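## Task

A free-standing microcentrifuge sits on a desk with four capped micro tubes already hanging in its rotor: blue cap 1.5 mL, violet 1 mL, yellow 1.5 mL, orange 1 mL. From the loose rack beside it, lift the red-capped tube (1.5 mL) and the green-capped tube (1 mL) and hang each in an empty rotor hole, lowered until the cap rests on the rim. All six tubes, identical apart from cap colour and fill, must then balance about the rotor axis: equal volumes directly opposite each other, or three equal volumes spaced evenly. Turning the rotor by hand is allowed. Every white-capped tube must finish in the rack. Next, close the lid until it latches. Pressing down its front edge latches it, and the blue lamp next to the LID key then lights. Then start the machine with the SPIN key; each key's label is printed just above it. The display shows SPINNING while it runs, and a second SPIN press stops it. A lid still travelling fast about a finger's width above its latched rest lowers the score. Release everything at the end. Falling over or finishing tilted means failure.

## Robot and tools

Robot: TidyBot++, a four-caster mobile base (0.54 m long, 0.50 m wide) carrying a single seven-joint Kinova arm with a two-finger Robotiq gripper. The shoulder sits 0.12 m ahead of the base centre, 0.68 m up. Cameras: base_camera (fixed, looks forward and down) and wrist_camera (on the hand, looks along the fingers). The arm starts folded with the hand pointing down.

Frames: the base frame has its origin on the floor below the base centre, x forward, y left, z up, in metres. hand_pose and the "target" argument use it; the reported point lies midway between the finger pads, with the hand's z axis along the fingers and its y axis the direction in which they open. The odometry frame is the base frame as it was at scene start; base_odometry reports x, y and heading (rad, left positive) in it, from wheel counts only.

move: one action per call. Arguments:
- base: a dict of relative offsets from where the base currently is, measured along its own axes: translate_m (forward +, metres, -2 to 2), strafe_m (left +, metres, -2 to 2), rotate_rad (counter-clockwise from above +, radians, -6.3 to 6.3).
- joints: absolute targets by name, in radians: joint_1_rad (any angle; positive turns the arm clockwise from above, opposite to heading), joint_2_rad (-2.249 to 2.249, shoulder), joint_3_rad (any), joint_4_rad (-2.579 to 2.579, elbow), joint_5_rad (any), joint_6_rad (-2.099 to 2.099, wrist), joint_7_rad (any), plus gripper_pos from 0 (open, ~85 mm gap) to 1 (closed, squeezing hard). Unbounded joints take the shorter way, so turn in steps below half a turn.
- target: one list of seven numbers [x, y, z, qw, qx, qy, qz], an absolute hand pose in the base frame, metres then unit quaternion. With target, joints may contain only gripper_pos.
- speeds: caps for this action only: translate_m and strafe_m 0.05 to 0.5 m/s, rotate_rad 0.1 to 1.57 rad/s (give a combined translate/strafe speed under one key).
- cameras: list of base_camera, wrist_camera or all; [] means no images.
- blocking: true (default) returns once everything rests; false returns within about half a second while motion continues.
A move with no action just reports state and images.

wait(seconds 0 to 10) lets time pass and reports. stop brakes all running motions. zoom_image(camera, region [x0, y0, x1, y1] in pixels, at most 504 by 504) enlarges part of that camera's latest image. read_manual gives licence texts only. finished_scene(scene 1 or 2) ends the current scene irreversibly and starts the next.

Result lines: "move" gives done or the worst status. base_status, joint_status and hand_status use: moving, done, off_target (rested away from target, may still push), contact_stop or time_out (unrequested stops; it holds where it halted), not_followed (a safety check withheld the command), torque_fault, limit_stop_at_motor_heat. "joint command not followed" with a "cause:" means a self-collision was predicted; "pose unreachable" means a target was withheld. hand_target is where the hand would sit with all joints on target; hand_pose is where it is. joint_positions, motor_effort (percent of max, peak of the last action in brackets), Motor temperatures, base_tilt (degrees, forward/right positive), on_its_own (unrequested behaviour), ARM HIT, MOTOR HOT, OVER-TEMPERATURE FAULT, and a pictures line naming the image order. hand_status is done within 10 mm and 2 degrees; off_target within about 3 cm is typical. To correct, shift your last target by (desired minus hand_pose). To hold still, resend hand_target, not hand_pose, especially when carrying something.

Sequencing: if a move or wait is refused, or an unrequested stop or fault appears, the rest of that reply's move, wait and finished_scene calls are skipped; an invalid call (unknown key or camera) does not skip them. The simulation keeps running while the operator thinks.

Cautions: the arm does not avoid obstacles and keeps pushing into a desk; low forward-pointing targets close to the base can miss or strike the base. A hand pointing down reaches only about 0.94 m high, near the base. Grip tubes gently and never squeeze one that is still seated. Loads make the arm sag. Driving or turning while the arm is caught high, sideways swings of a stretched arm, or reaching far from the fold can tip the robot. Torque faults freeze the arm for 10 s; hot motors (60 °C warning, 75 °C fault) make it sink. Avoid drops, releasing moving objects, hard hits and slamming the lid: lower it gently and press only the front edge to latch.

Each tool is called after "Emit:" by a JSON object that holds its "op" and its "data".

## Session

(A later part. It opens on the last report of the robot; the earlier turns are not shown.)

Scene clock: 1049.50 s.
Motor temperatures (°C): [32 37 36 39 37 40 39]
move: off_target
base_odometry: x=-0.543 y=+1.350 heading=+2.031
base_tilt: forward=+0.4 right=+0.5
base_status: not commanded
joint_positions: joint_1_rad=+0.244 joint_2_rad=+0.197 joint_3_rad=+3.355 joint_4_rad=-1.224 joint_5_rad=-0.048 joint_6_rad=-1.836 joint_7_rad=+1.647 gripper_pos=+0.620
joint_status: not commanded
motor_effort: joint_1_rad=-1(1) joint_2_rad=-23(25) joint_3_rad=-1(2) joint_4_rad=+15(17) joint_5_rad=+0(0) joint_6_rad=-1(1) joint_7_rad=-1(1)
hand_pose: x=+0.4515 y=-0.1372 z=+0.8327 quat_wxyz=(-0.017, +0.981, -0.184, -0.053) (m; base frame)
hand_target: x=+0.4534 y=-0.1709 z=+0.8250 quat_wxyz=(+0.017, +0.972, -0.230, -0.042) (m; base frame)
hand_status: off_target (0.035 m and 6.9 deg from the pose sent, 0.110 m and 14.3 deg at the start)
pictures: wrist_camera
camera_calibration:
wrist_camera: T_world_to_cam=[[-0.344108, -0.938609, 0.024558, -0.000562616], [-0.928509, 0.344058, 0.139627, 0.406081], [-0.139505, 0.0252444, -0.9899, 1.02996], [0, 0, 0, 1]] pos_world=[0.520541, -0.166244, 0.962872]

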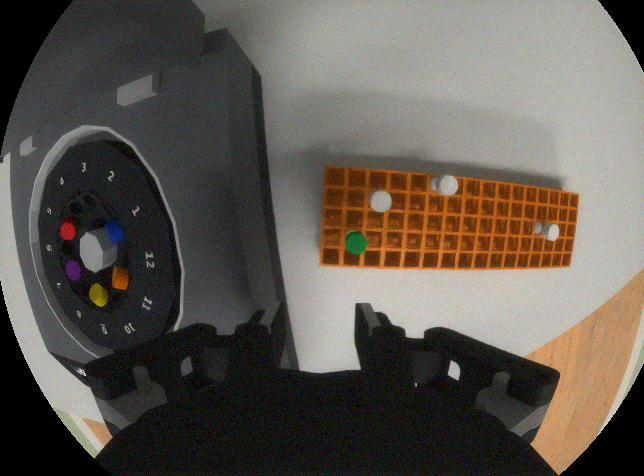

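Emit:
{"op": "move", "data": {"target": [0.4729, -0.1990, 0.825, 0.0365, 0.9678, -0.2461, 0.0112], "joints": {"gripper_pos": 0.7}, "cameras": ["wrist_camera"]}}

Emit:
{"op": "zoom_image", "data": {"camera": "wrist_camera", "region": [220, 200, 440, 380]}}

Scene clock: 1069.37 s.
Motor temperatures (°C): [32 37 36 39 37 40 39]
move: off_target
base_odometry: x=-0.543 y=+1.350 heading=+2.031
base_tilt: forward=+0.4 right=+0.5
base_status: not commanded
joint_positions: joint_1_rad=+0.261 joint_2_rad=+0.197 joint_3_rad=+3.376 joint_4_rad=-1.237 joint_5_rad=-0.037 joint_6_rad=-1.707 joint_7_rad=+1.643 gripper_pos=+0.700
joint_status: all done
motor_effort: joint_1_rad=-1(1) joint_2_rad=-23(25) joint_3_rad=+0(1) joint_4_rad=+15(17) joint_5_rad=+1(1) joint_6_rad=+1(1) joint_7_rad=+0(1)
hand_pose: x=+0.4770 y=-0.1693 z=+0.8270 quat_wxyz=(+0.005, +0.979, -0.205, +0.001) (m; base frame)
hand_target: x=+0.4729 y=-0.1990 z=+0.8250 quat_wxyz=(+0.037, +0.968, -0.246, +0.011) (m; base frame)
hand_status: off_target (0.030 m and 6.1 deg from the pose sent, 0.066 m and 12.1 deg at the start)
pictures: wrist_camera
camera_calibration:
wrist_camera: T_world_to_cam=[[-0.387537, -0.920452, 0.0508249, -0.0196775], [-0.920858, 0.389092, 0.025075, 0.540301], [-0.0428559, -0.037085, -0.998393, 0.979129], [0, 0, 0, 1]] pos_world=[0.531876, -0.192028, 0.965007]

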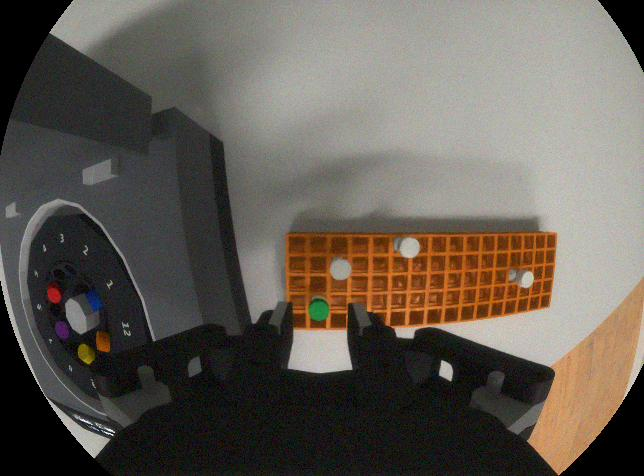

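Scaled by 2.291.

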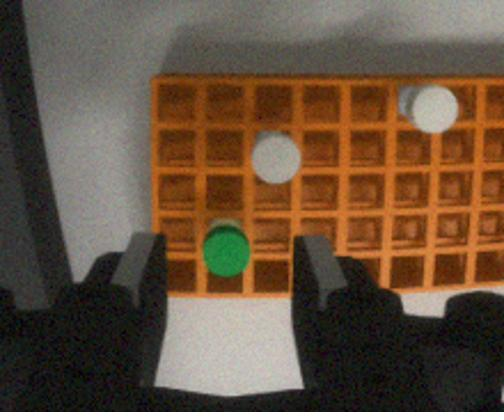

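Emit:
{"op": "move", "data": {"target": [0.4678, -0.1968, 0.788, 0.0365, 0.9678, -0.2461, 0.0112], "cameras": ["wrist_camera"]}}

Emit:
{"op": "zoom_image", "data": {"camera": "wrist_camera", "region": [220, 220, 420, 380]}}

Scene clock: 1077.17 s.
Motor temperatures (°C): [32 37 36 39 37 40 39]
move: off_target
base_odometry: x=-0.543 y=+1.350 heading=+2.031
base_tilt: forward=+0.4 right=+0.5
base_status: not commanded
joint_positions: joint_1_rad=+0.261 joint_2_rad=+0.195 joint_3_rad=+3.376 joint_4_rad=-1.380 joint_5_rad=-0.034 joint_6_rad=-1.603 joint_7_rad=+1.634 gripper_pos=+0.700
joint_status: not commanded
motor_effort: joint_1_rad=-1(1) joint_2_rad=-24(24) joint_3_rad=+0(1) joint_4_rad=+16(18) joint_5_rad=+0(1) joint_6_rad=+0(1) joint_7_rad=+0(1)
hand_pose: x=+0.4678 y=-0.1676 z=+0.7830 quat_wxyz=(+0.001, +0.977, -0.212, -0.017) (m; base frame)
hand_target: x=+0.4678 y=-0.1968 z=+0.7880 quat_wxyz=(+0.037, +0.968, -0.246, +0.011) (m; base frame)
hand_status: off_target (0.030 m and 6.5 deg from the pose sent, 0.049 m and 6.1 deg at the start)
pictures: wrist_camera
camera_calibration:
wrist_camera: T_world_to_cam=[[-0.399491, -0.915366, 0.0501103, -0.0124677], [-0.913516, 0.402071, 0.0618691, 0.502239], [-0.0767807, -0.0210604, -0.996826, 0.952156], [0, 0, 0, 1]] pos_world=[0.52693, -0.193295, 0.918686]

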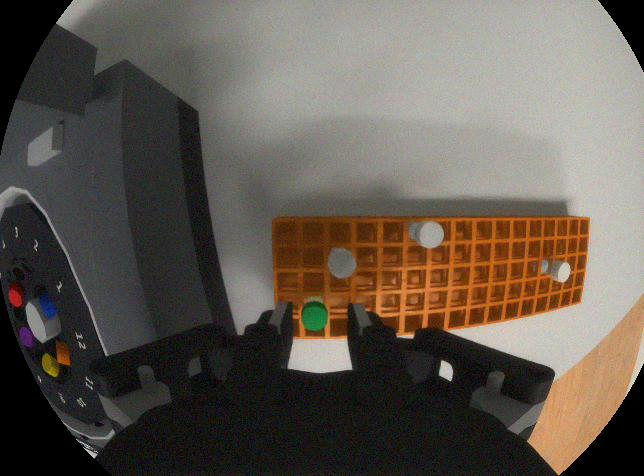

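Scaled by 2.520.

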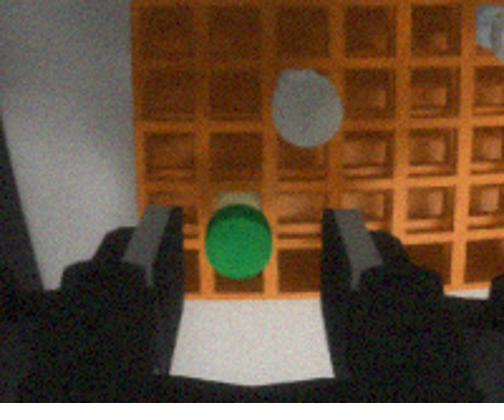

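Emit:
{"op": "move", "data": {"target": [0.4745, -0.1962, 0.7775, 0.0365, 0.9678, -0.2461, 0.0112], "cameras": ["wrist_camera"]}}

Emit:
{"op": "zoom_image", "data": {"camera": "wrist_camera", "region": [220, 220, 420, 380]}}

Scene clock: 1086.97 s.
Motor temperatures (°C): [32 37 36 39 37 40 39]
move: off_target
base_odometry: x=-0.543 y=+1.350 heading=+2.031
base_tilt: forward=+0.3 right=+0.5
base_status: not commanded
joint_positions: joint_1_rad=+0.261 joint_2_rad=+0.195 joint_3_rad=+3.376 joint_4_rad=-1.396 joint_5_rad=-0.033 joint_6_rad=-1.567 joint_7_rad=+1.624 gripper_pos=+0.700
joint_status: not commanded
motor_effort: joint_1_rad=-1(1) joint_2_rad=-23(24) joint_3_rad=+0(1) joint_4_rad=+16(17) joint_5_rad=+0(1) joint_6_rad=+0(1) joint_7_rad=+0(1)
hand_pose: x=+0.4731 y=-0.1708 z=+0.7778 quat_wxyz=(+0.004, +0.976, -0.218, -0.007) (m; base frame)
hand_target: x=+0.4745 y=-0.1962 z=+0.7775 quat_wxyz=(+0.037, +0.968, -0.246, +0.011) (m; base frame)
hand_status: off_target (0.025 m and 5.5 deg from the pose sent, 0.030 m and 6.5 deg at the start)
pictures: wrist_camera
camera_calibration:
wrist_camera: T_world_to_cam=[[-0.409933, -0.910619, 0.0522313, -0.008953], [-0.910149, 0.412137, 0.0421058, 0.524114], [-0.0598687, -0.0302777, -0.997747, 0.938458], [0, 0, 0, 1]] pos_world=[0.529536, -0.195745, 0.914743]

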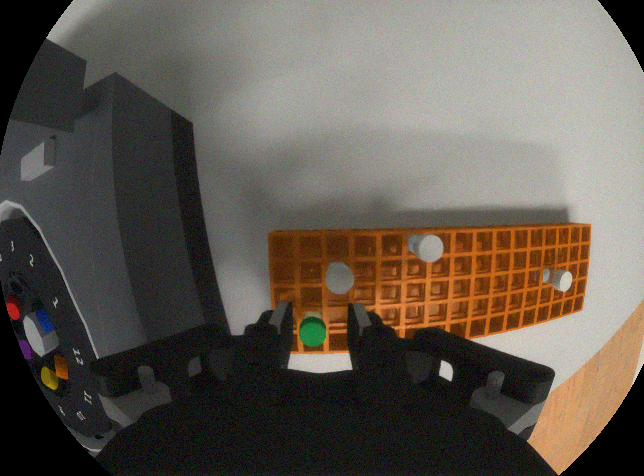

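Scaled by 2.520.

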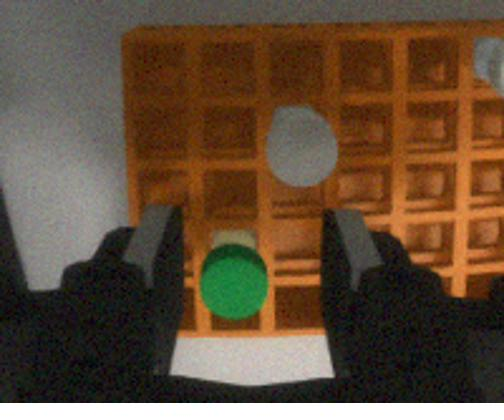

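Emit:
{"op": "move", "data": {"target": [0.4738, -0.1905, 0.772, 0.0365, 0.9678, -0.2461, 0.0112], "cameras": ["wrist_camera"]}}

Emit:
{"op": "zoom_image", "data": {"camera": "wrist_camera", "region": [220, 220, 420, 380]}}

Scene clock: 1095.20 s.
Motor temperatures (°C): [32 37 36 39 37 40 39]
move: off_target
base_odometry: x=-0.543 y=+1.350 heading=+2.031
base_tilt: forward=+0.3 right=+0.5
base_status: not commanded
joint_positions: joint_1_rad=+0.260 joint_2_rad=+0.195 joint_3_rad=+3.376 joint_4_rad=-1.424 joint_5_rad=-0.032 joint_6_rad=-1.550 joint_7_rad=+1.608 gripper_pos=+0.700
joint_status: not commanded
motor_effort: joint_1_rad=-1(1) joint_2_rad=-23(25) joint_3_rad=+0(1) joint_4_rad=+16(17) joint_5_rad=+1(1) joint_6_rad=+1(1) joint_7_rad=+0(1)
hand_pose: x=+0.4696 y=-0.1698 z=+0.7695 quat_wxyz=(+0.003, +0.974, -0.226, -0.012) (m; base frame)
hand_target: x=+0.4738 y=-0.1905 z=+0.7720 quat_wxyz=(+0.037, +0.968, -0.246, +0.011) (m; base frame)
hand_status: off_target (0.021 m and 5.2 deg from the pose sent, 0.021 m and 5.5 deg at the start)
pictures: wrist_camera
camera_calibration:
wrist_camera: T_world_to_cam=[[-0.424446, -0.903893, 0.0531282, -0.00171613], [-0.902798, 0.426962, 0.0515633, 0.512704], [-0.0692915, -0.0260782, -0.997256, 0.934765], [0, 0, 0, 1]] pos_world=[0.526911, -0.196079, 0.905854]

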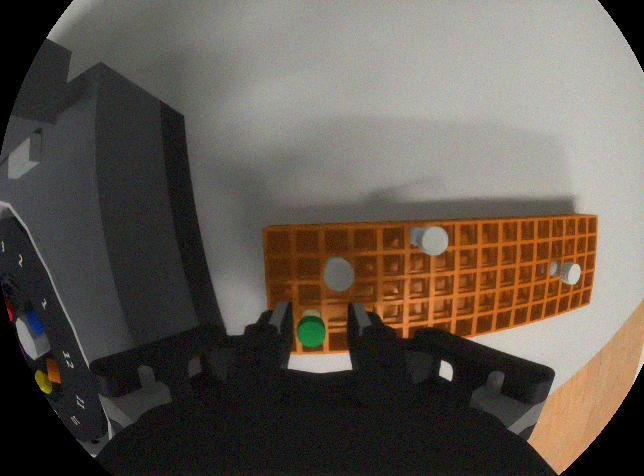

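Scaled by 2.520.

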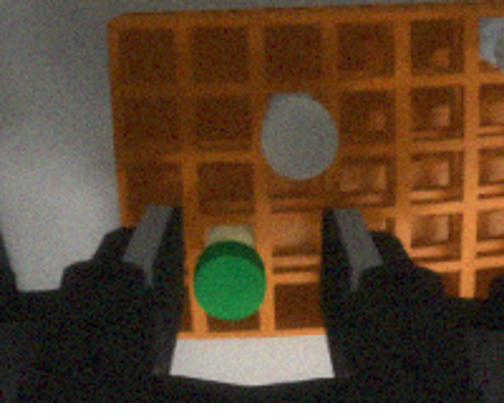

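Emit:
{"op": "move", "data": {"base": {"strafe_m": 0.0045}, "speeds": {"strafe_m": 0.05}, "cameras": ["wrist_camera"]}}

Emit:
{"op": "zoom_image", "data": {"camera": "wrist_camera", "region": [220, 220, 420, 380]}}

Scene clock: 1107.00 s.
Motor temperatures (°C): [32 37 36 39 37 40 39]
move: done
base_odometry: x=-0.547 y=+1.348 heading=+2.031
base_tilt: forward=+0.3 right=+0.5
base_status: done
joint_positions: joint_1_rad=+0.261 joint_2_rad=+0.194 joint_3_rad=+3.381 joint_4_rad=-1.425 joint_5_rad=-0.022 joint_6_rad=-1.545 joint_7_rad=+1.608 gripper_pos=+0.700
joint_status: not commanded
motor_effort: joint_1_rad=-1(4) joint_2_rad=-23(25) joint_3_rad=+0(4) joint_4_rad=+16(16) joint_5_rad=+1(3) joint_6_rad=+1(2) joint_7_rad=-1(1)
hand_pose: x=+0.4683 y=-0.1745 z=+0.7694 quat_wxyz=(+0.009, +0.974, -0.228, -0.012) (m; base frame)
hand_target: x=+0.4738 y=-0.1905 z=+0.7720 quat_wxyz=(+0.037, +0.968, -0.246, +0.011) (m; base frame)
hand_status: not commanded
pictures: wrist_camera
camera_calibration:
wrist_camera: T_world_to_cam=[[-0.428296, -0.901371, 0.0639728, -0.0126466], [-0.90085, 0.43146, 0.0480803, 0.51604], [-0.0709399, -0.0370373, -0.996793, 0.932957], [0, 0, 0, 1]] pos_world=[0.525642, -0.199496, 0.905963]

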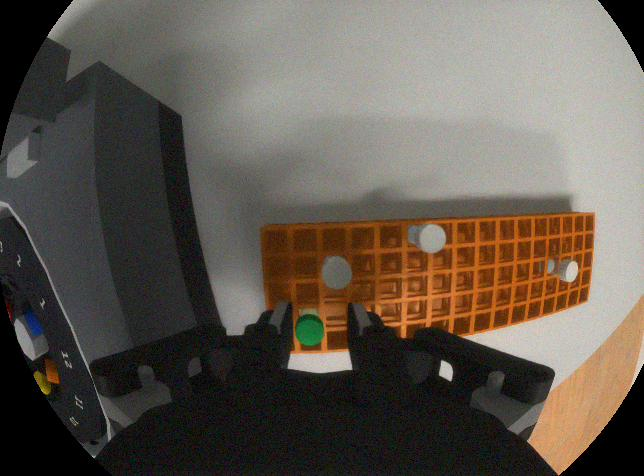

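Scaled by 2.520.

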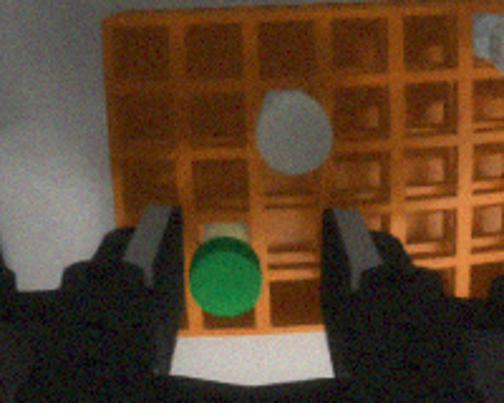

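Emit:
{"op": "move", "data": {"target": [0.4765, -0.1790, 0.773, 0.0365, 0.9678, -0.2461, 0.0112], "cameras": ["wrist_camera"]}}

Emit:
{"op": "zoom_image", "data": {"camera": "wrist_camera", "region": [220, 220, 420, 380]}}

Scene clock: 1113.70 s.
Motor temperatures (°C): [32 37 36 39 37 40 39]
move: off_target
base_odometry: x=-0.547 y=+1.348 heading=+2.031
base_tilt: forward=+0.4 right=+0.5
base_status: not commanded
joint_positions: joint_1_rad=+0.252 joint_2_rad=+0.192 joint_3_rad=+3.380 joint_4_rad=-1.425 joint_5_rad=-0.013 joint_6_rad=-1.545 joint_7_rad=+1.574 gripper_pos=+0.700
joint_status: not commanded
motor_effort: joint_1_rad=-1(3) joint_2_rad=-23(23) joint_3_rad=-1(4) joint_4_rad=+15(16) joint_5_rad=+0(2) joint_6_rad=+0(1) joint_7_rad=+0(1)
hand_pose: x=+0.4682 y=-0.1740 z=+0.7703 quat_wxyz=(+0.014, +0.971, -0.240, -0.011) (m; base frame)
hand_target: x=+0.4765 y=-0.1790 z=+0.7730 quat_wxyz=(+0.037, +0.968, -0.246, +0.011) (m; base frame)
hand_status: off_target (0.010 m and 3.8 deg from the pose sent, 0.010 m and 4.6 deg at the start)
pictures: wrist_camera
camera_calibration:
wrist_camera: T_world_to_cam=[[-0.450416, -0.889807, 0.0732707, -0.007146], [-0.889774, 0.454138, 0.0454031, 0.516548], [-0.073675, -0.044744, -0.996278, 0.933393], [0, 0, 0, 1]] pos_world=[0.52516, -0.199179, 0.90699]

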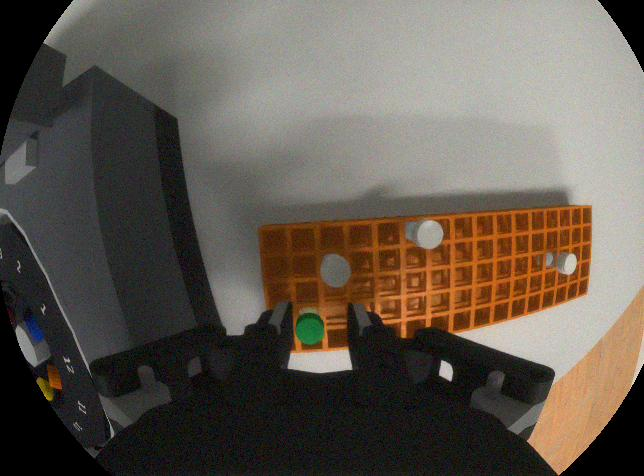

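Scaled by 2.520.

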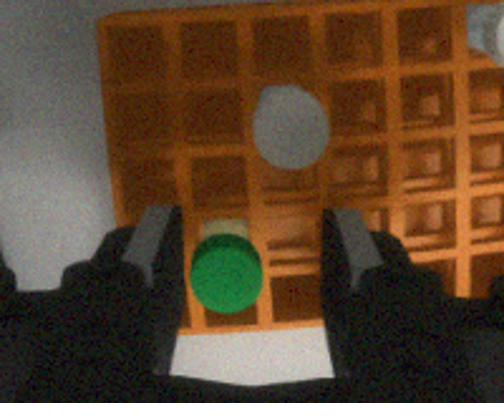

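Emit:
{"op": "move", "data": {"base": {"strafe_m": 0.005}, "speeds": {"strafe_m": 0.05}, "cameras": ["wrist_camera"]}}

Emit:
{"op": "zoom_image", "data": {"camera": "wrist_camera", "region": [220, 220, 420, 380]}}

Scene clock: 1118.90 s.
Motor temperatures (°C): [32 37 36 39 37 40 39]
move: done
base_odometry: x=-0.552 y=+1.346 heading=+2.031
base_tilt: forward=+0.4 right=+0.5
base_status: done
joint_positions: joint_1_rad=+0.251 joint_2_rad=+0.189 joint_3_rad=+3.384 joint_4_rad=-1.425 joint_5_rad=+0.001 joint_6_rad=-1.538 joint_7_rad=+1.573 gripper_pos=+0.700
joint_status: not commanded
motor_effort: joint_1_rad=-3(7) joint_2_rad=-22(23) joint_3_rad=-2(6) joint_4_rad=+14(16) joint_5_rad=-2(4) joint_6_rad=-1(3) joint_7_rad=+0(1)
hand_pose: x=+0.4678 y=-0.1791 z=+0.7714 quat_wxyz=(+0.021, +0.970, -0.241, -0.008) (m; base frame)
hand_target: x=+0.4765 y=-0.1790 z=+0.7730 quat_wxyz=(+0.037, +0.968, -0.246, +0.011) (m; base frame)
hand_status: not commanded
pictures: wrist_camera
camera_calibration:
wrist_camera: T_world_to_cam=[[-0.451695, -0.887941, 0.0867879, -0.0214203], [-0.889296, 0.455909, 0.0360627, 0.525732], [-0.0715889, -0.0608908, -0.995574, 0.929842], [0, 0, 0, 1]] pos_world=[0.524422, -0.202087, 0.908626]

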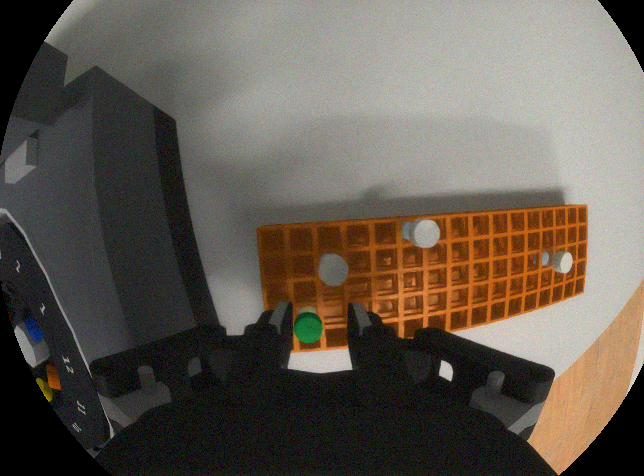

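Scaled by 2.520.

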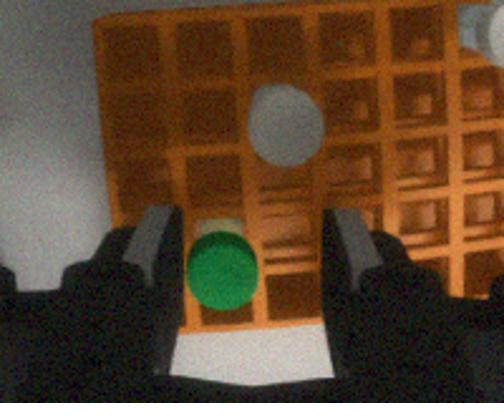

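Emit:
{"op": "move", "data": {"cameras": ["wrist_camera"]}}

Emit:
{"op": "zoom_image", "data": {"camera": "wrist_camera", "region": [220, 220, 420, 380]}}

Scene clock: 1155.07 s.
Motor temperatures (°C): [32 37 36 39 37 40 39]
base_odometry: x=-0.552 y=+1.346 heading=+2.031
base_tilt: forward=+0.3 right=+0.5
base_status: done
joint_positions: joint_1_rad=+0.251 joint_2_rad=+0.189 joint_3_rad=+3.384 joint_4_rad=-1.425 joint_5_rad=+0.001 joint_6_rad=-1.538 joint_7_rad=+1.573 gripper_pos=+0.700
joint_status: not commanded
motor_effort: joint_1_rad=-3(7) joint_2_rad=-22(23) joint_3_rad=-3(6) joint_4_rad=+14(16) joint_5_rad=-2(4) joint_6_rad=-1(3) joint_7_rad=+0(1)
hand_pose: x=+0.4678 y=-0.1792 z=+0.7715 quat_wxyz=(+0.022, +0.970, -0.241, -0.008) (m; base frame)
hand_target: x=+0.4765 y=-0.1790 z=+0.7730 quat_wxyz=(+0.037, +0.968, -0.246, +0.011) (m; base frame)
hand_status: not commanded
pictures: wrist_camera
camera_calibration:
wrist_camera: T_world_to_cam=[[-0.451825, -0.887873, 0.0868158, -0.0214238], [-0.889233, 0.456037, 0.0359979, 0.525794], [-0.0715527, -0.0609347, -0.995574, 0.929834], [0, 0, 0, 1]] pos_world=[0.524406, -0.202144, 0.908651]

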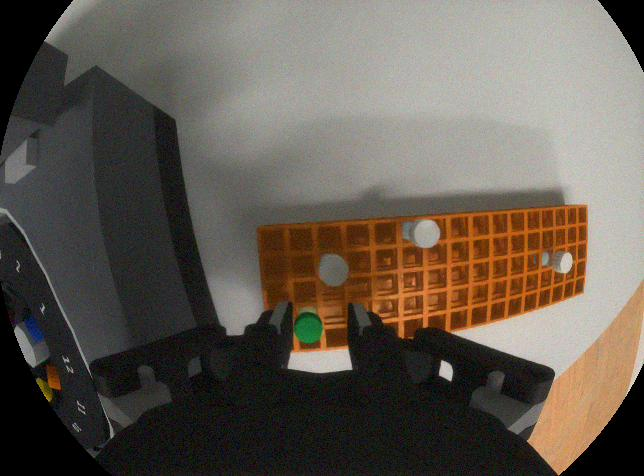

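Scaled by 2.520.

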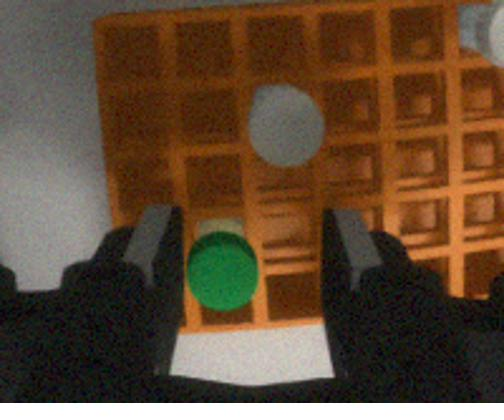

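Emit:
{"op": "move", "data": {"target": [0.480, -0.166, 0.775, 0.0365, 0.9678, -0.2461, 0.0112], "cameras": ["wrist_camera"]}}

Emit:
{"op": "zoom_image", "data": {"camera": "wrist_camera", "region": [220, 220, 420, 380]}}

Scene clock: 1164.97 s.
Motor temperatures (°C): [32 37 36 39 37 40 39]
move: off_target
base_odometry: x=-0.552 y=+1.346 heading=+2.031
base_tilt: forward=+0.4 right=+0.5
base_status: not commanded
joint_positions: joint_1_rad=+0.242 joint_2_rad=+0.185 joint_3_rad=+3.384 joint_4_rad=-1.425 joint_5_rad=+0.011 joint_6_rad=-1.538 joint_7_rad=+1.538 gripper_pos=+0.700
joint_status: not commanded
motor_effort: joint_1_rad=-4(5) joint_2_rad=-22(22) joint_3_rad=-3(5) joint_4_rad=+15(16) joint_5_rad=-2(5) joint_6_rad=+1(1) joint_7_rad=-1(1)
hand_pose: x=+0.4675 y=-0.1789 z=+0.7731 quat_wxyz=(+0.027, +0.967, -0.254, -0.007) (m; base frame)
hand_target: x=+0.4800 y=-0.1660 z=+0.7750 quat_wxyz=(+0.037, +0.968, -0.246, +0.011) (m; base frame)
hand_status: off_target (0.018 m and 2.5 deg from the pose sent, 0.018 m and 2.9 deg at the start)
pictures: wrist_camera
camera_calibration:
wrist_camera: T_world_to_cam=[[-0.475165, -0.874586, 0.0965245, -0.0156874], [-0.876878, 0.479756, 0.0303074, 0.528216], [-0.0728146, -0.0702392, -0.994869, 0.929888], [0, 0, 0, 1]] pos_world=[0.523436, -0.20182, 0.910622]

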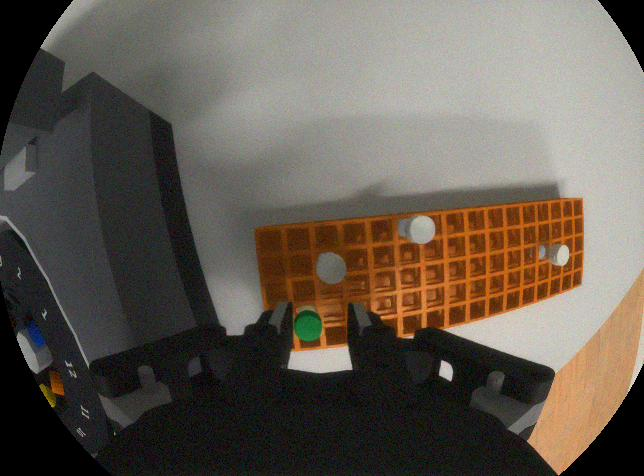

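Scaled by 2.520.

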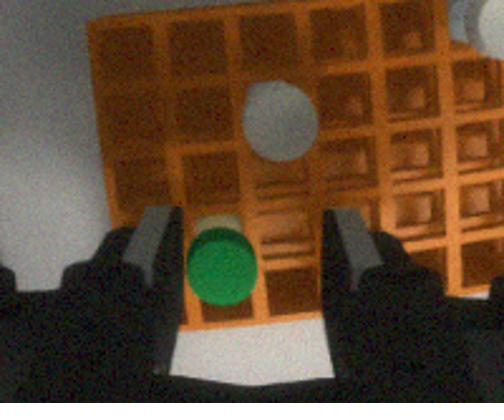

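Emit:
{"op": "move", "data": {"joints": {"joint_1_rad": 0.200}, "cameras": ["wrist_camera"]}}

Emit:
{"op": "zoom_image", "data": {"camera": "wrist_camera", "region": [220, 220, 420, 380]}}

Scene clock: 1174.20 s.
Motor temperatures (°C): [32 37 36 39 37 40 39]
move: off_target
base_odometry: x=-0.552 y=+1.346 heading=+2.031
base_tilt: forward=+0.4 right=+0.5
base_status: not commanded
joint_positions: joint_1_rad=+0.241 joint_2_rad=+0.185 joint_3_rad=+3.384 joint_4_rad=-1.425 joint_5_rad=+0.012 joint_6_rad=-1.538 joint_7_rad=+1.537 gripper_pos=+0.700
joint_status: joint_1_rad off_target (ended at +0.241, target +0.200)
motor_effort: joint_1_rad=-4(5) joint_2_rad=-22(22) joint_3_rad=-4(5) joint_4_rad=+15(16) joint_5_rad=-3(4) joint_6_rad=+0(1) joint_7_rad=+0(1)
hand_pose: x=+0.4675 y=-0.1789 z=+0.7732 quat_wxyz=(+0.027, +0.967, -0.253, -0.007) (m; base frame)
hand_target: x=+0.4806 y=-0.1647 z=+0.7750 quat_wxyz=(+0.037, +0.969, -0.245, +0.011) (m; base frame)
hand_status: not commanded
pictures: wrist_camera
camera_calibration:
wrist_camera: T_world_to_cam=[[-0.474995, -0.874639, 0.0968806, -0.016007], [-0.876961, 0.479607, 0.0302585, 0.528261], [-0.0729299, -0.0705879, -0.994836, 0.929876], [0, 0, 0, 1]] pos_world=[0.523477, -0.20172, 0.91064]

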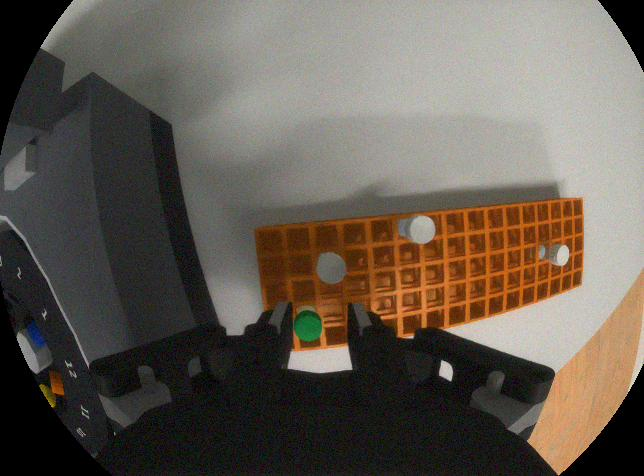

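Scaled by 2.520.

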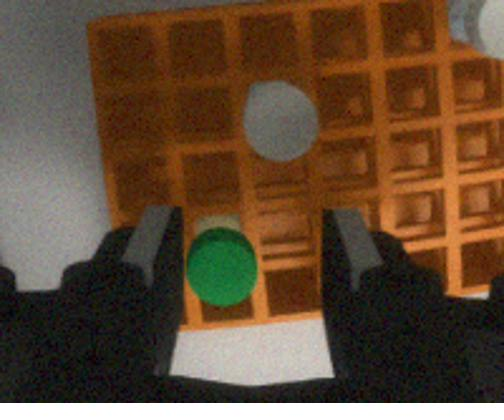

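Emit:
{"op": "move", "data": {"target": [0.4765, -0.1790, 0.773, 0.0365, 0.9678, -0.2461, 0.0112], "joints": {"gripper_pos": 0.78}, "cameras": ["wrist_camera"]}}

Emit:
{"op": "zoom_image", "data": {"camera": "wrist_camera", "region": [220, 220, 420, 380]}}

Scene clock: 1206.30 s.
Motor temperatures (°C): [32 37 36 39 37 40 39]
move: off_target
base_odometry: x=-0.552 y=+1.346 heading=+2.031
base_tilt: forward=+0.4 right=+0.5
base_status: not commanded
joint_positions: joint_1_rad=+0.240 joint_2_rad=+0.185 joint_3_rad=+3.381 joint_4_rad=-1.425 joint_5_rad=+0.012 joint_6_rad=-1.538 joint_7_rad=+1.537 gripper_pos=+0.780
joint_status: all done
motor_effort: joint_1_rad=-1(3) joint_2_rad=-22(22) joint_3_rad=+0(3) joint_4_rad=+15(16) joint_5_rad=+0(2) joint_6_rad=+0(1) joint_7_rad=+0(1)
hand_pose: x=+0.4681 y=-0.1777 z=+0.7731 quat_wxyz=(+0.027, +0.967, -0.252, -0.007) (m; base frame)
hand_target: x=+0.4765 y=-0.1790 z=+0.7730 quat_wxyz=(+0.037, +0.968, -0.246, +0.011) (m; base frame)
hand_status: off_target (0.009 m and 2.5 deg from the pose sent, 0.009 m and 2.5 deg at the start)
pictures: wrist_camera
camera_calibration:
wrist_camera: T_world_to_cam=[[-0.471985, -0.876313, 0.0964669, -0.0161154], [-0.878619, 0.476561, 0.0302905, 0.528421], [-0.0725163, -0.0704611, -0.994875, 0.929835], [0, 0, 0, 1]] pos_world=[0.524103, -0.20043, 0.910618]

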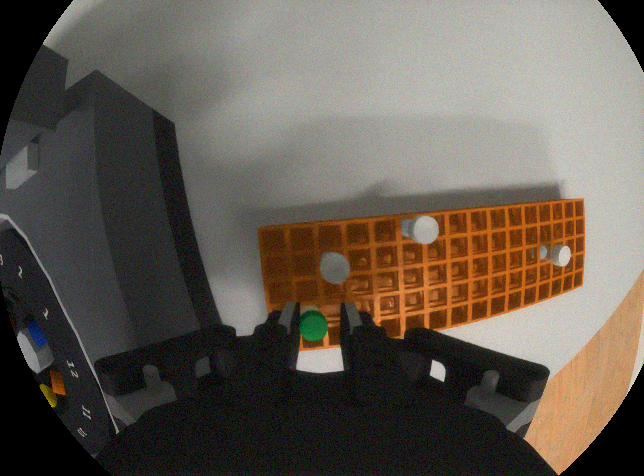

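Scaled by 2.520.

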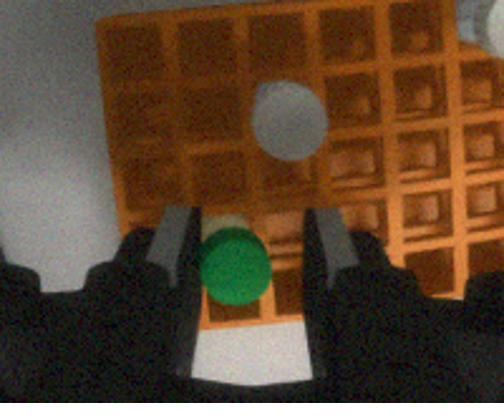

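Emit:
{"op": "move", "data": {"joints": {"gripper_pos": 0.86}, "cameras": ["wrist_camera"]}}

Emit:
{"op": "zoom_image", "data": {"camera": "wrist_camera", "region": [220, 220, 420, 380]}}

Scene clock: 1210.30 s.
Motor temperatures (°C): [32 37 36 39 37 40 39]
move: done
base_odometry: x=-0.552 y=+1.346 heading=+2.031
base_tilt: forward=+0.4 right=+0.5
base_status: not commanded
joint_positions: joint_1_rad=+0.240 joint_2_rad=+0.185 joint_3_rad=+3.380 joint_4_rad=-1.425 joint_5_rad=+0.012 joint_6_rad=-1.538 joint_7_rad=+1.537 gripper_pos=+0.859
joint_status: all done
motor_effort: joint_1_rad=-1(1) joint_2_rad=-23(23) joint_3_rad=-1(1) joint_4_rad=+16(16) joint_5_rad=+1(1) joint_6_rad=+1(1) joint_7_rad=+0(1)
hand_pose: x=+0.4682 y=-0.1774 z=+0.7731 quat_wxyz=(+0.027, +0.968, -0.251, -0.007) (m; base frame)
hand_target: x=+0.4765 y=-0.1790 z=+0.7730 quat_wxyz=(+0.037, +0.968, -0.246, +0.011) (m; base frame)
hand_status: not commanded
pictures: wrist_camera
camera_calibration:
wrist_camera: T_world_to_cam=[[-0.471176, -0.876767, 0.096301, -0.0161021], [-0.879058, 0.475745, 0.030393, 0.528368], [-0.0724623, -0.0703337, -0.994888, 0.929842], [0, 0, 0, 1]] pos_world=[0.524258, -0.200087, 0.910581]

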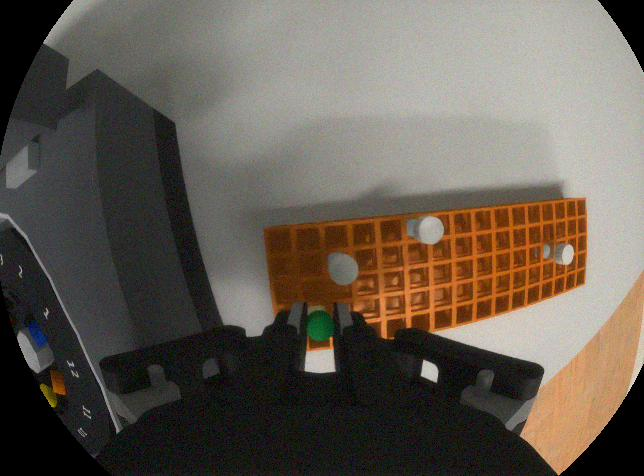

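Scaled by 2.520.

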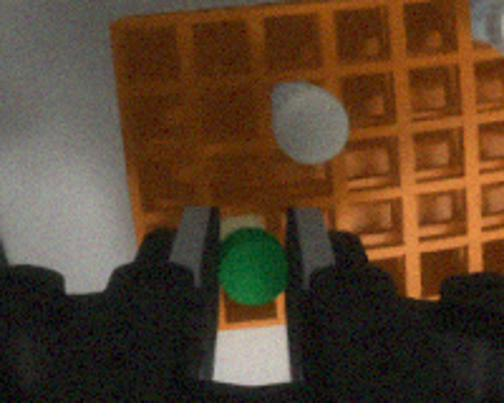

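Emit:
{"op": "move", "data": {"joints": {"gripper_pos": 0.93}, "cameras": ["wrist_camera"]}}

Emit:
{"op": "zoom_image", "data": {"camera": "wrist_camera", "region": [220, 220, 420, 380]}}

Scene clock: 1212.90 s.
Motor temperatures (°C): [32 37 36 39 37 40 39]
move: done
base_odometry: x=-0.552 y=+1.346 heading=+2.031
base_tilt: forward=+0.4 right=+0.5
base_status: not commanded
joint_positions: joint_1_rad=+0.240 joint_2_rad=+0.185 joint_3_rad=+3.380 joint_4_rad=-1.425 joint_5_rad=+0.012 joint_6_rad=-1.538 joint_7_rad=+1.537 gripper_pos=+0.908
joint_status: all done
motor_effort: joint_1_rad=+0(1) joint_2_rad=-22(23) joint_3_rad=+0(1) joint_4_rad=+15(16) joint_5_rad=+1(2) joint_6_rad=+0(1) joint_7_rad=-1(1)
hand_pose: x=+0.4682 y=-0.1774 z=+0.7731 quat_wxyz=(+0.027, +0.968, -0.251, -0.007) (m; base frame)
hand_target: x=+0.4765 y=-0.1790 z=+0.7730 quat_wxyz=(+0.037, +0.968, -0.246, +0.011) (m; base frame)
hand_status: not commanded
pictures: wrist_camera
camera_calibration:
wrist_camera: T_world_to_cam=[[-0.471178, -0.876766, 0.0962937, -0.0160968], [-0.879059, 0.475746, 0.0303646, 0.528388], [-0.0724339, -0.0703407, -0.99489, 0.92984], [0, 0, 0, 1]] pos_world=[0.524251, -0.200086, 0.910594]

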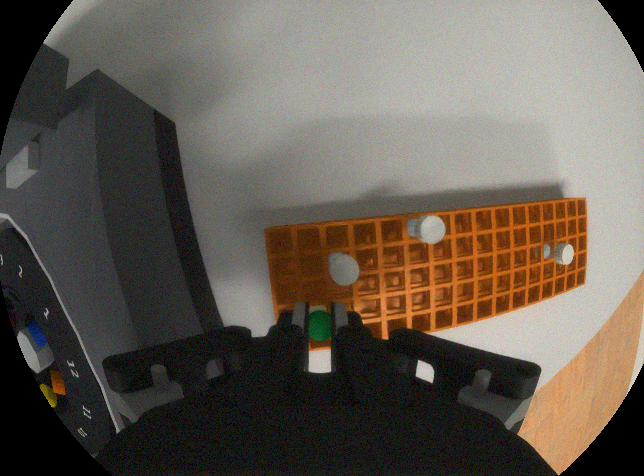

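Scaled by 2.520.

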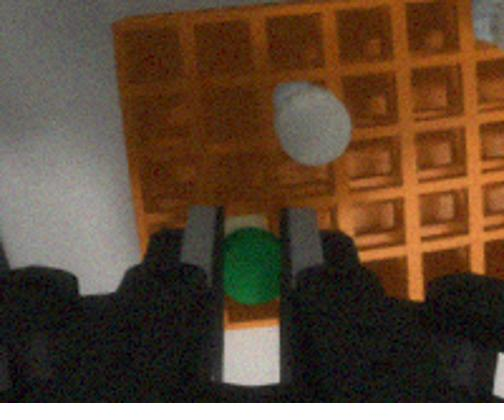

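Emit:
{"op": "move", "data": {"target": [0.4765, -0.1800, 0.815, 0.0365, 0.9678, -0.2461, 0.0112], "cameras": ["wrist_camera"]}}

Emit:
{"op": "zoom_image", "data": {"camera": "wrist_camera", "region": [220, 220, 420, 380]}}

Scene clock: 1218.07 s.
Motor temperatures (°C): [32 37 36 39 37 40 39]
move: off_target
base_odometry: x=-0.552 y=+1.346 heading=+2.031
base_tilt: forward=+0.3 right=+0.4
base_status: not commanded
joint_positions: joint_1_rad=+0.240 joint_2_rad=+0.185 joint_3_rad=+3.380 joint_4_rad=-1.306 joint_5_rad=+0.012 joint_6_rad=-1.575 joint_7_rad=+1.537 gripper_pos=+0.908
joint_status: not commanded
motor_effort: joint_1_rad=-1(1) joint_2_rad=-23(25) joint_3_rad=+0(1) joint_4_rad=+17(18) joint_5_rad=+1(1) joint_6_rad=+1(2) joint_7_rad=+0(1)
hand_pose: x=+0.4909 y=-0.1872 z=+0.8116 quat_wxyz=(+0.036, +0.967, -0.251, +0.033) (m; base frame)
hand_target: x=+0.4765 y=-0.1800 z=+0.8150 quat_wxyz=(+0.037, +0.968, -0.246, +0.011) (m; base frame)
hand_status: off_target (0.016 m and 2.6 deg from the pose sent, 0.043 m and 2.4 deg at the start)
pictures: wrist_camera
camera_calibration:
wrist_camera: T_world_to_cam=[[-0.475405, -0.874664, 0.0946248, -0.0138751], [-0.879767, 0.472562, -0.0519177, 0.618372], [0.000694464, -0.10793, -0.994158, 0.925578], [0, 0, 0, 1]] pos_world=[0.536784, -0.204458, 0.953588]

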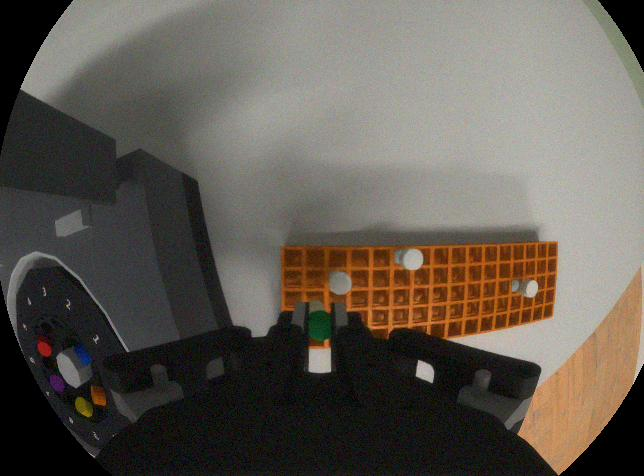

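Scaled by 2.520.

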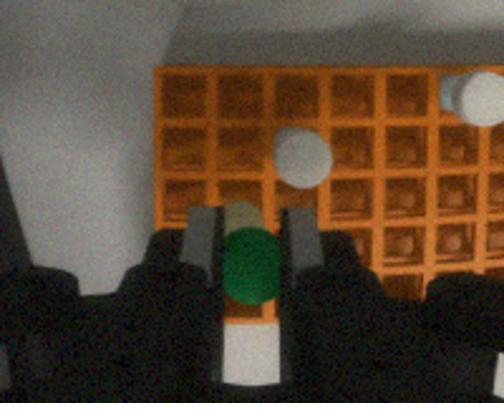

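Emit:
{"op": "move", "data": {"target": [0.4665, -0.1700, 0.935, 0.0365, 0.9678, -0.2461, 0.0112], "cameras": ["wrist_camera"]}}

Emit:
{"op": "zoom_image", "data": {"camera": "wrist_camera", "region": [220, 220, 420, 380]}}

Scene clock: 1225.23 s.
Motor temperatures (°C): [32 37 36 39 37 40 39]
move: off_target
base_odometry: x=-0.552 y=+1.346 heading=+2.031
base_tilt: forward=+0.4 right=+0.5
base_status: not commanded
joint_positions: joint_1_rad=+0.248 joint_2_rad=+0.225 joint_3_rad=+3.375 joint_4_rad=-0.822 joint_5_rad=+0.012 joint_6_rad=-1.987 joint_7_rad=+1.537 gripper_pos=+0.908
joint_status: not commanded
motor_effort: joint_1_rad=-1(1) joint_2_rad=-23(24) joint_3_rad=+0(1) joint_4_rad=+15(17) joint_5_rad=+1(1) joint_6_rad=+1(2) joint_7_rad=-1(1)
hand_pose: x=+0.4808 y=-0.1731 z=+0.9411 quat_wxyz=(+0.043, +0.965, -0.252, +0.049) (m; base frame)
hand_target: x=+0.4665 y=-0.1700 z=+0.9350 quat_wxyz=(+0.036, +0.968, -0.246, +0.011) (m; base frame)
hand_status: off_target (0.016 m and 4.4 deg from the pose sent, 0.127 m and 2.6 deg at the start)
pictures: wrist_camera
camera_calibration:
wrist_camera: T_world_to_cam=[[-0.480882, -0.871017, 0.100411, -0.0207888], [-0.876372, 0.473977, -0.0855391, 0.639846], [0.0269134, -0.129132, -0.991262, 1.03686], [0, 0, 0, 1]] pos_world=[0.522841, -0.187489, 1.08462]

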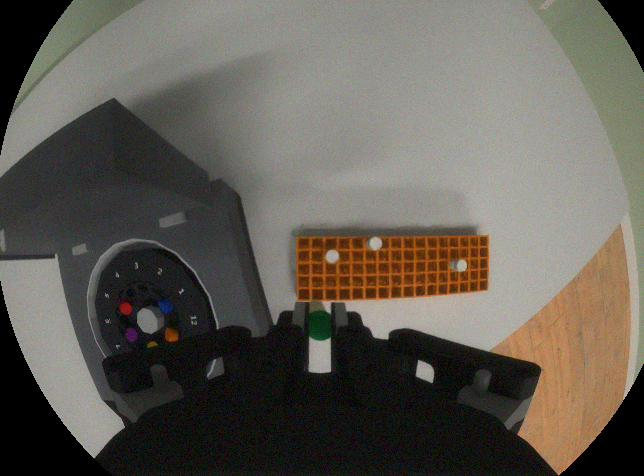

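Scaled by 2.520.

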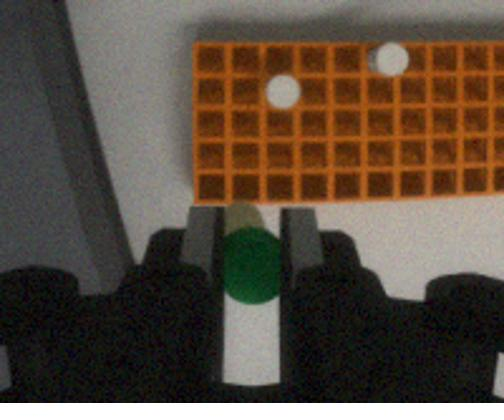

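Emit:
{"op": "zoom_image", "data": {"camera": "wrist_camera", "region": [280, 280, 360, 360]}}

Emit:
{"op": "zoom_image", "data": {"camera": "wrist_camera", "region": [80, 220, 240, 400]}}

Scaled by 6.300.

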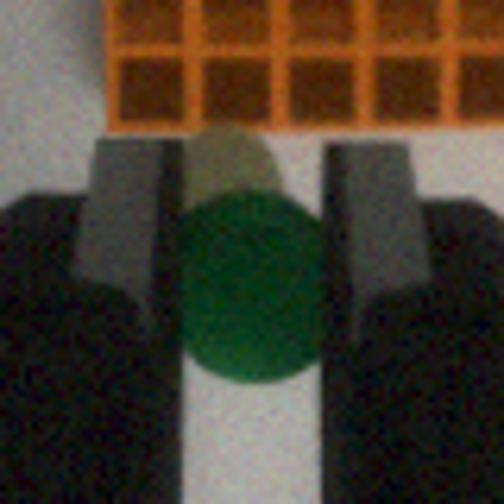

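Scaled by 2.800.

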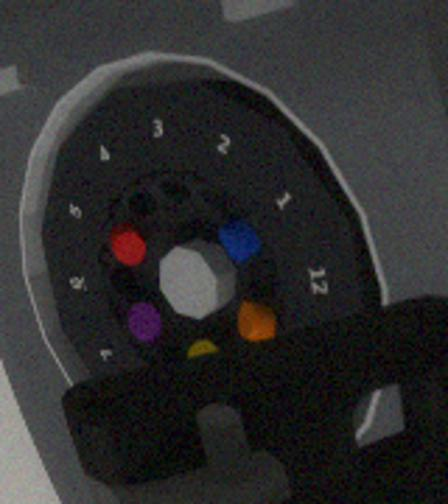

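Emit:
{"op": "move", "data": {"target": [0.465, -0.060, 0.925, 0.0665, 0.9099, -0.1604, 0.3769], "cameras": ["wrist_camera"]}}

Scene clock: 1253.23 s.
Motor temperatures (°C): [32 37 36 39 37 40 39]
move: off_target
base_odometry: x=-0.552 y=+1.346 heading=+2.031
base_tilt: forward=+0.3 right=+0.5
base_status: not commanded
joint_positions: joint_1_rad=+0.246 joint_2_rad=-0.391 joint_3_rad=+3.010 joint_4_rad=-1.709 joint_5_rad=+0.103 joint_6_rad=-1.130 joint_7_rad=+1.320 gripper_pos=+0.908
joint_status: not commanded
motor_effort: joint_1_rad=-1(1) joint_2_rad=-6(25) joint_3_rad=+0(2) joint_4_rad=+18(20) joint_5_rad=+2(2) joint_6_rad=+6(7) joint_7_rad=+0(1)
hand_pose: x=+0.4562 y=-0.0583 z=+0.9112 quat_wxyz=(+0.053, +0.924, -0.162, +0.342) (m; base frame)
hand_target: x=+0.4650 y=-0.0600 z=+0.9250 quat_wxyz=(+0.066, +0.910, -0.160, +0.377) (m; base frame)
hand_status: off_target (0.016 m and 4.6 deg from the pose sent, 0.115 m and 39.9 deg at the start)
pictures: wrist_camera
camera_calibration:
wrist_camera: T_world_to_cam=[[-0.349579, -0.936462, 0.0288626, 0.0718567], [-0.73614, 0.255482, -0.626759, 0.977722], [0.579562, -0.240348, -0.778679, 0.570321], [0, 0, 0, 1]] pos_world=[0.414324, -0.0454236, 1.05482]

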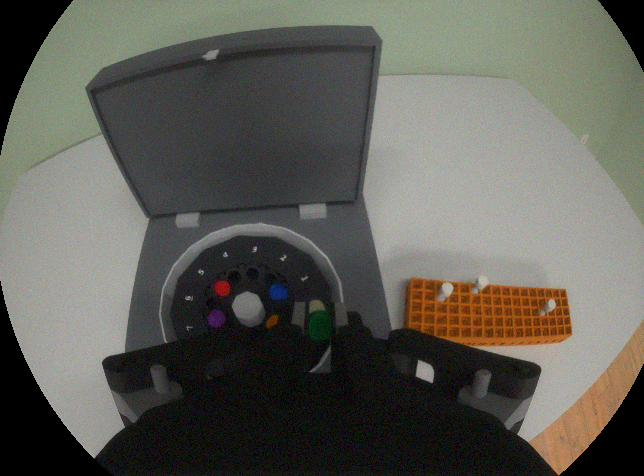

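Emit:
{"op": "move", "data": {"target": [0.510, -0.012, 0.885, 0.0799, 0.8942, -0.1586, 0.4111], "cameras": ["wrist_camera"]}}

Emit:
{"op": "zoom_image", "data": {"camera": "wrist_camera", "region": [200, 200, 400, 360]}}

Scene clock: 1267.30 s.
Motor temperatures (°C): [32 37 36 39 37 40 39]
move: off_target
base_odometry: x=-0.552 y=+1.346 heading=+2.031
base_tilt: forward=+0.3 right=+0.5
base_status: not commanded
joint_positions: joint_1_rad=+0.341 joint_2_rad=-0.378 joint_3_rad=+2.714 joint_4_rad=-1.840 joint_5_rad=+0.226 joint_6_rad=-0.909 joint_7_rad=+1.054 gripper_pos=+0.908
joint_status: not commanded
motor_effort: joint_1_rad=-1(1) joint_2_rad=-6(6) joint_3_rad=+2(3) joint_4_rad=+20(20) joint_5_rad=+3(3) joint_6_rad=+6(7) joint_7_rad=-1(1)
hand_pose: x=+0.4949 y=+0.0003 z=+0.8823 quat_wxyz=(+0.070, +0.905, -0.149, +0.392) (m; base frame)
hand_target: x=+0.5100 y=-0.0120 z=+0.8850 quat_wxyz=(+0.080, +0.894, -0.159, +0.411) (m; base frame)
hand_status: off_target (0.020 m and 3.0 deg from the pose sent, 0.076 m and 9.2 deg at the start)
pictures: wrist_camera
camera_calibration:
wrist_camera: T_world_to_cam=[[-0.343146, -0.93796, 0.0498135, 0.119384], [-0.673115, 0.208573, -0.709517, 1.01496], [0.655109, -0.276998, -0.702926, 0.435331], [0, 0, 0, 1]] pos_world=[0.438963, 0.0208697, 1.02019]

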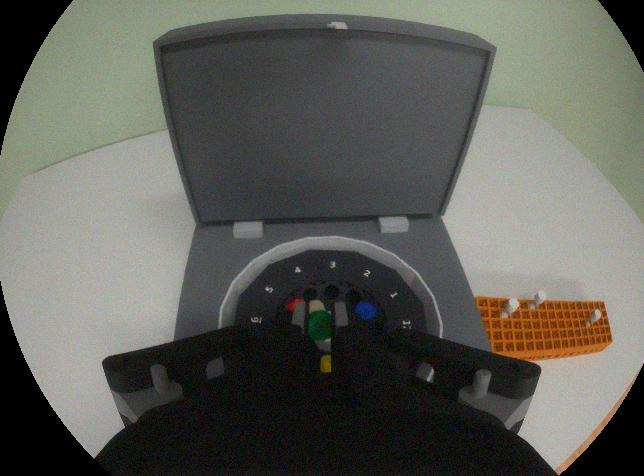

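Scaled by 2.520.

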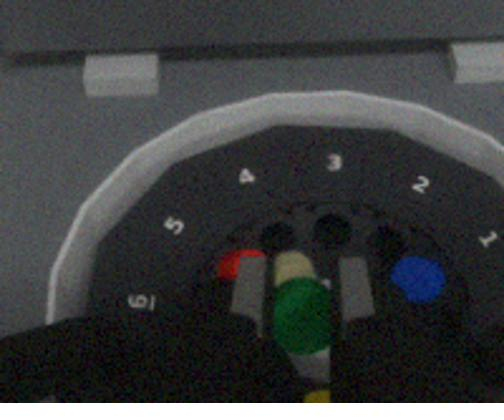

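Emit:
{"op": "move", "data": {"target": [0.522, -0.028, 0.860, 0.0799, 0.8942, -0.1586, 0.4111], "cameras": ["wrist_camera"]}}

Emit:
{"op": "zoom_image", "data": {"camera": "wrist_camera", "region": [240, 220, 400, 350]}}

Scene clock: 1288.43 s.
Motor temperatures (°C): [32 37 36 39 37 40 39]
move: off_target
base_odometry: x=-0.552 y=+1.346 heading=+2.031
base_tilt: forward=+0.3 right=+0.5
base_status: not commanded
joint_positions: joint_1_rad=+0.341 joint_2_rad=-0.341 joint_3_rad=+2.725 joint_4_rad=-1.915 joint_5_rad=+0.258 joint_6_rad=-0.806 joint_7_rad=+1.041 gripper_pos=+0.908
joint_status: not commanded
motor_effort: joint_1_rad=-1(1) joint_2_rad=-7(8) joint_3_rad=+1(3) joint_4_rad=+19(21) joint_5_rad=+3(3) joint_6_rad=+6(7) joint_7_rad=-1(1)
hand_pose: x=+0.5088 y=-0.0109 z=+0.8536 quat_wxyz=(+0.072, +0.907, -0.144, +0.389) (m; base frame)
hand_target: x=+0.5220 y=-0.0280 z=+0.8600 quat_wxyz=(+0.080, +0.894, -0.159, +0.411) (m; base frame)
hand_status: off_target (0.023 m and 3.4 deg from the pose sent, 0.045 m and 3.0 deg at the start)
pictures: wrist_camera
camera_calibration:
wrist_camera: T_world_to_cam=[[-0.335461, -0.940283, 0.0577409, 0.104466], [-0.679404, 0.199018, -0.706259, 1.00663], [0.652592, -0.276152, -0.705594, 0.406443], [0, 0, 0, 1]] pos_world=[0.453713, 0.0101291, 0.991695]

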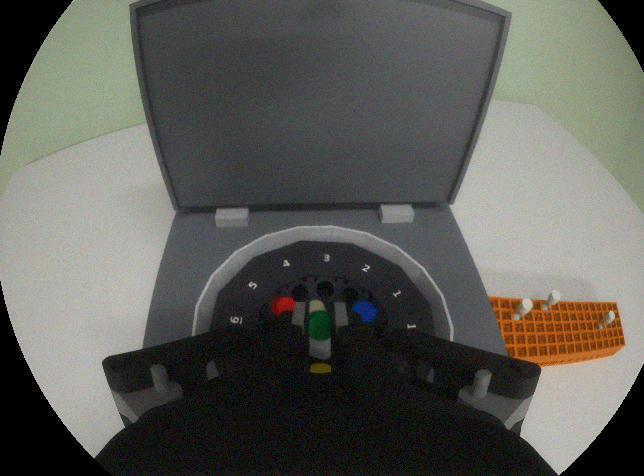

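Scaled by 3.150.

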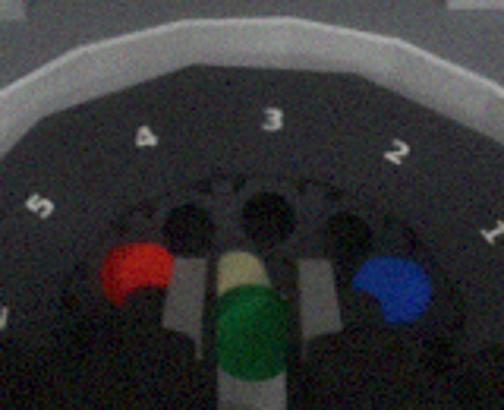

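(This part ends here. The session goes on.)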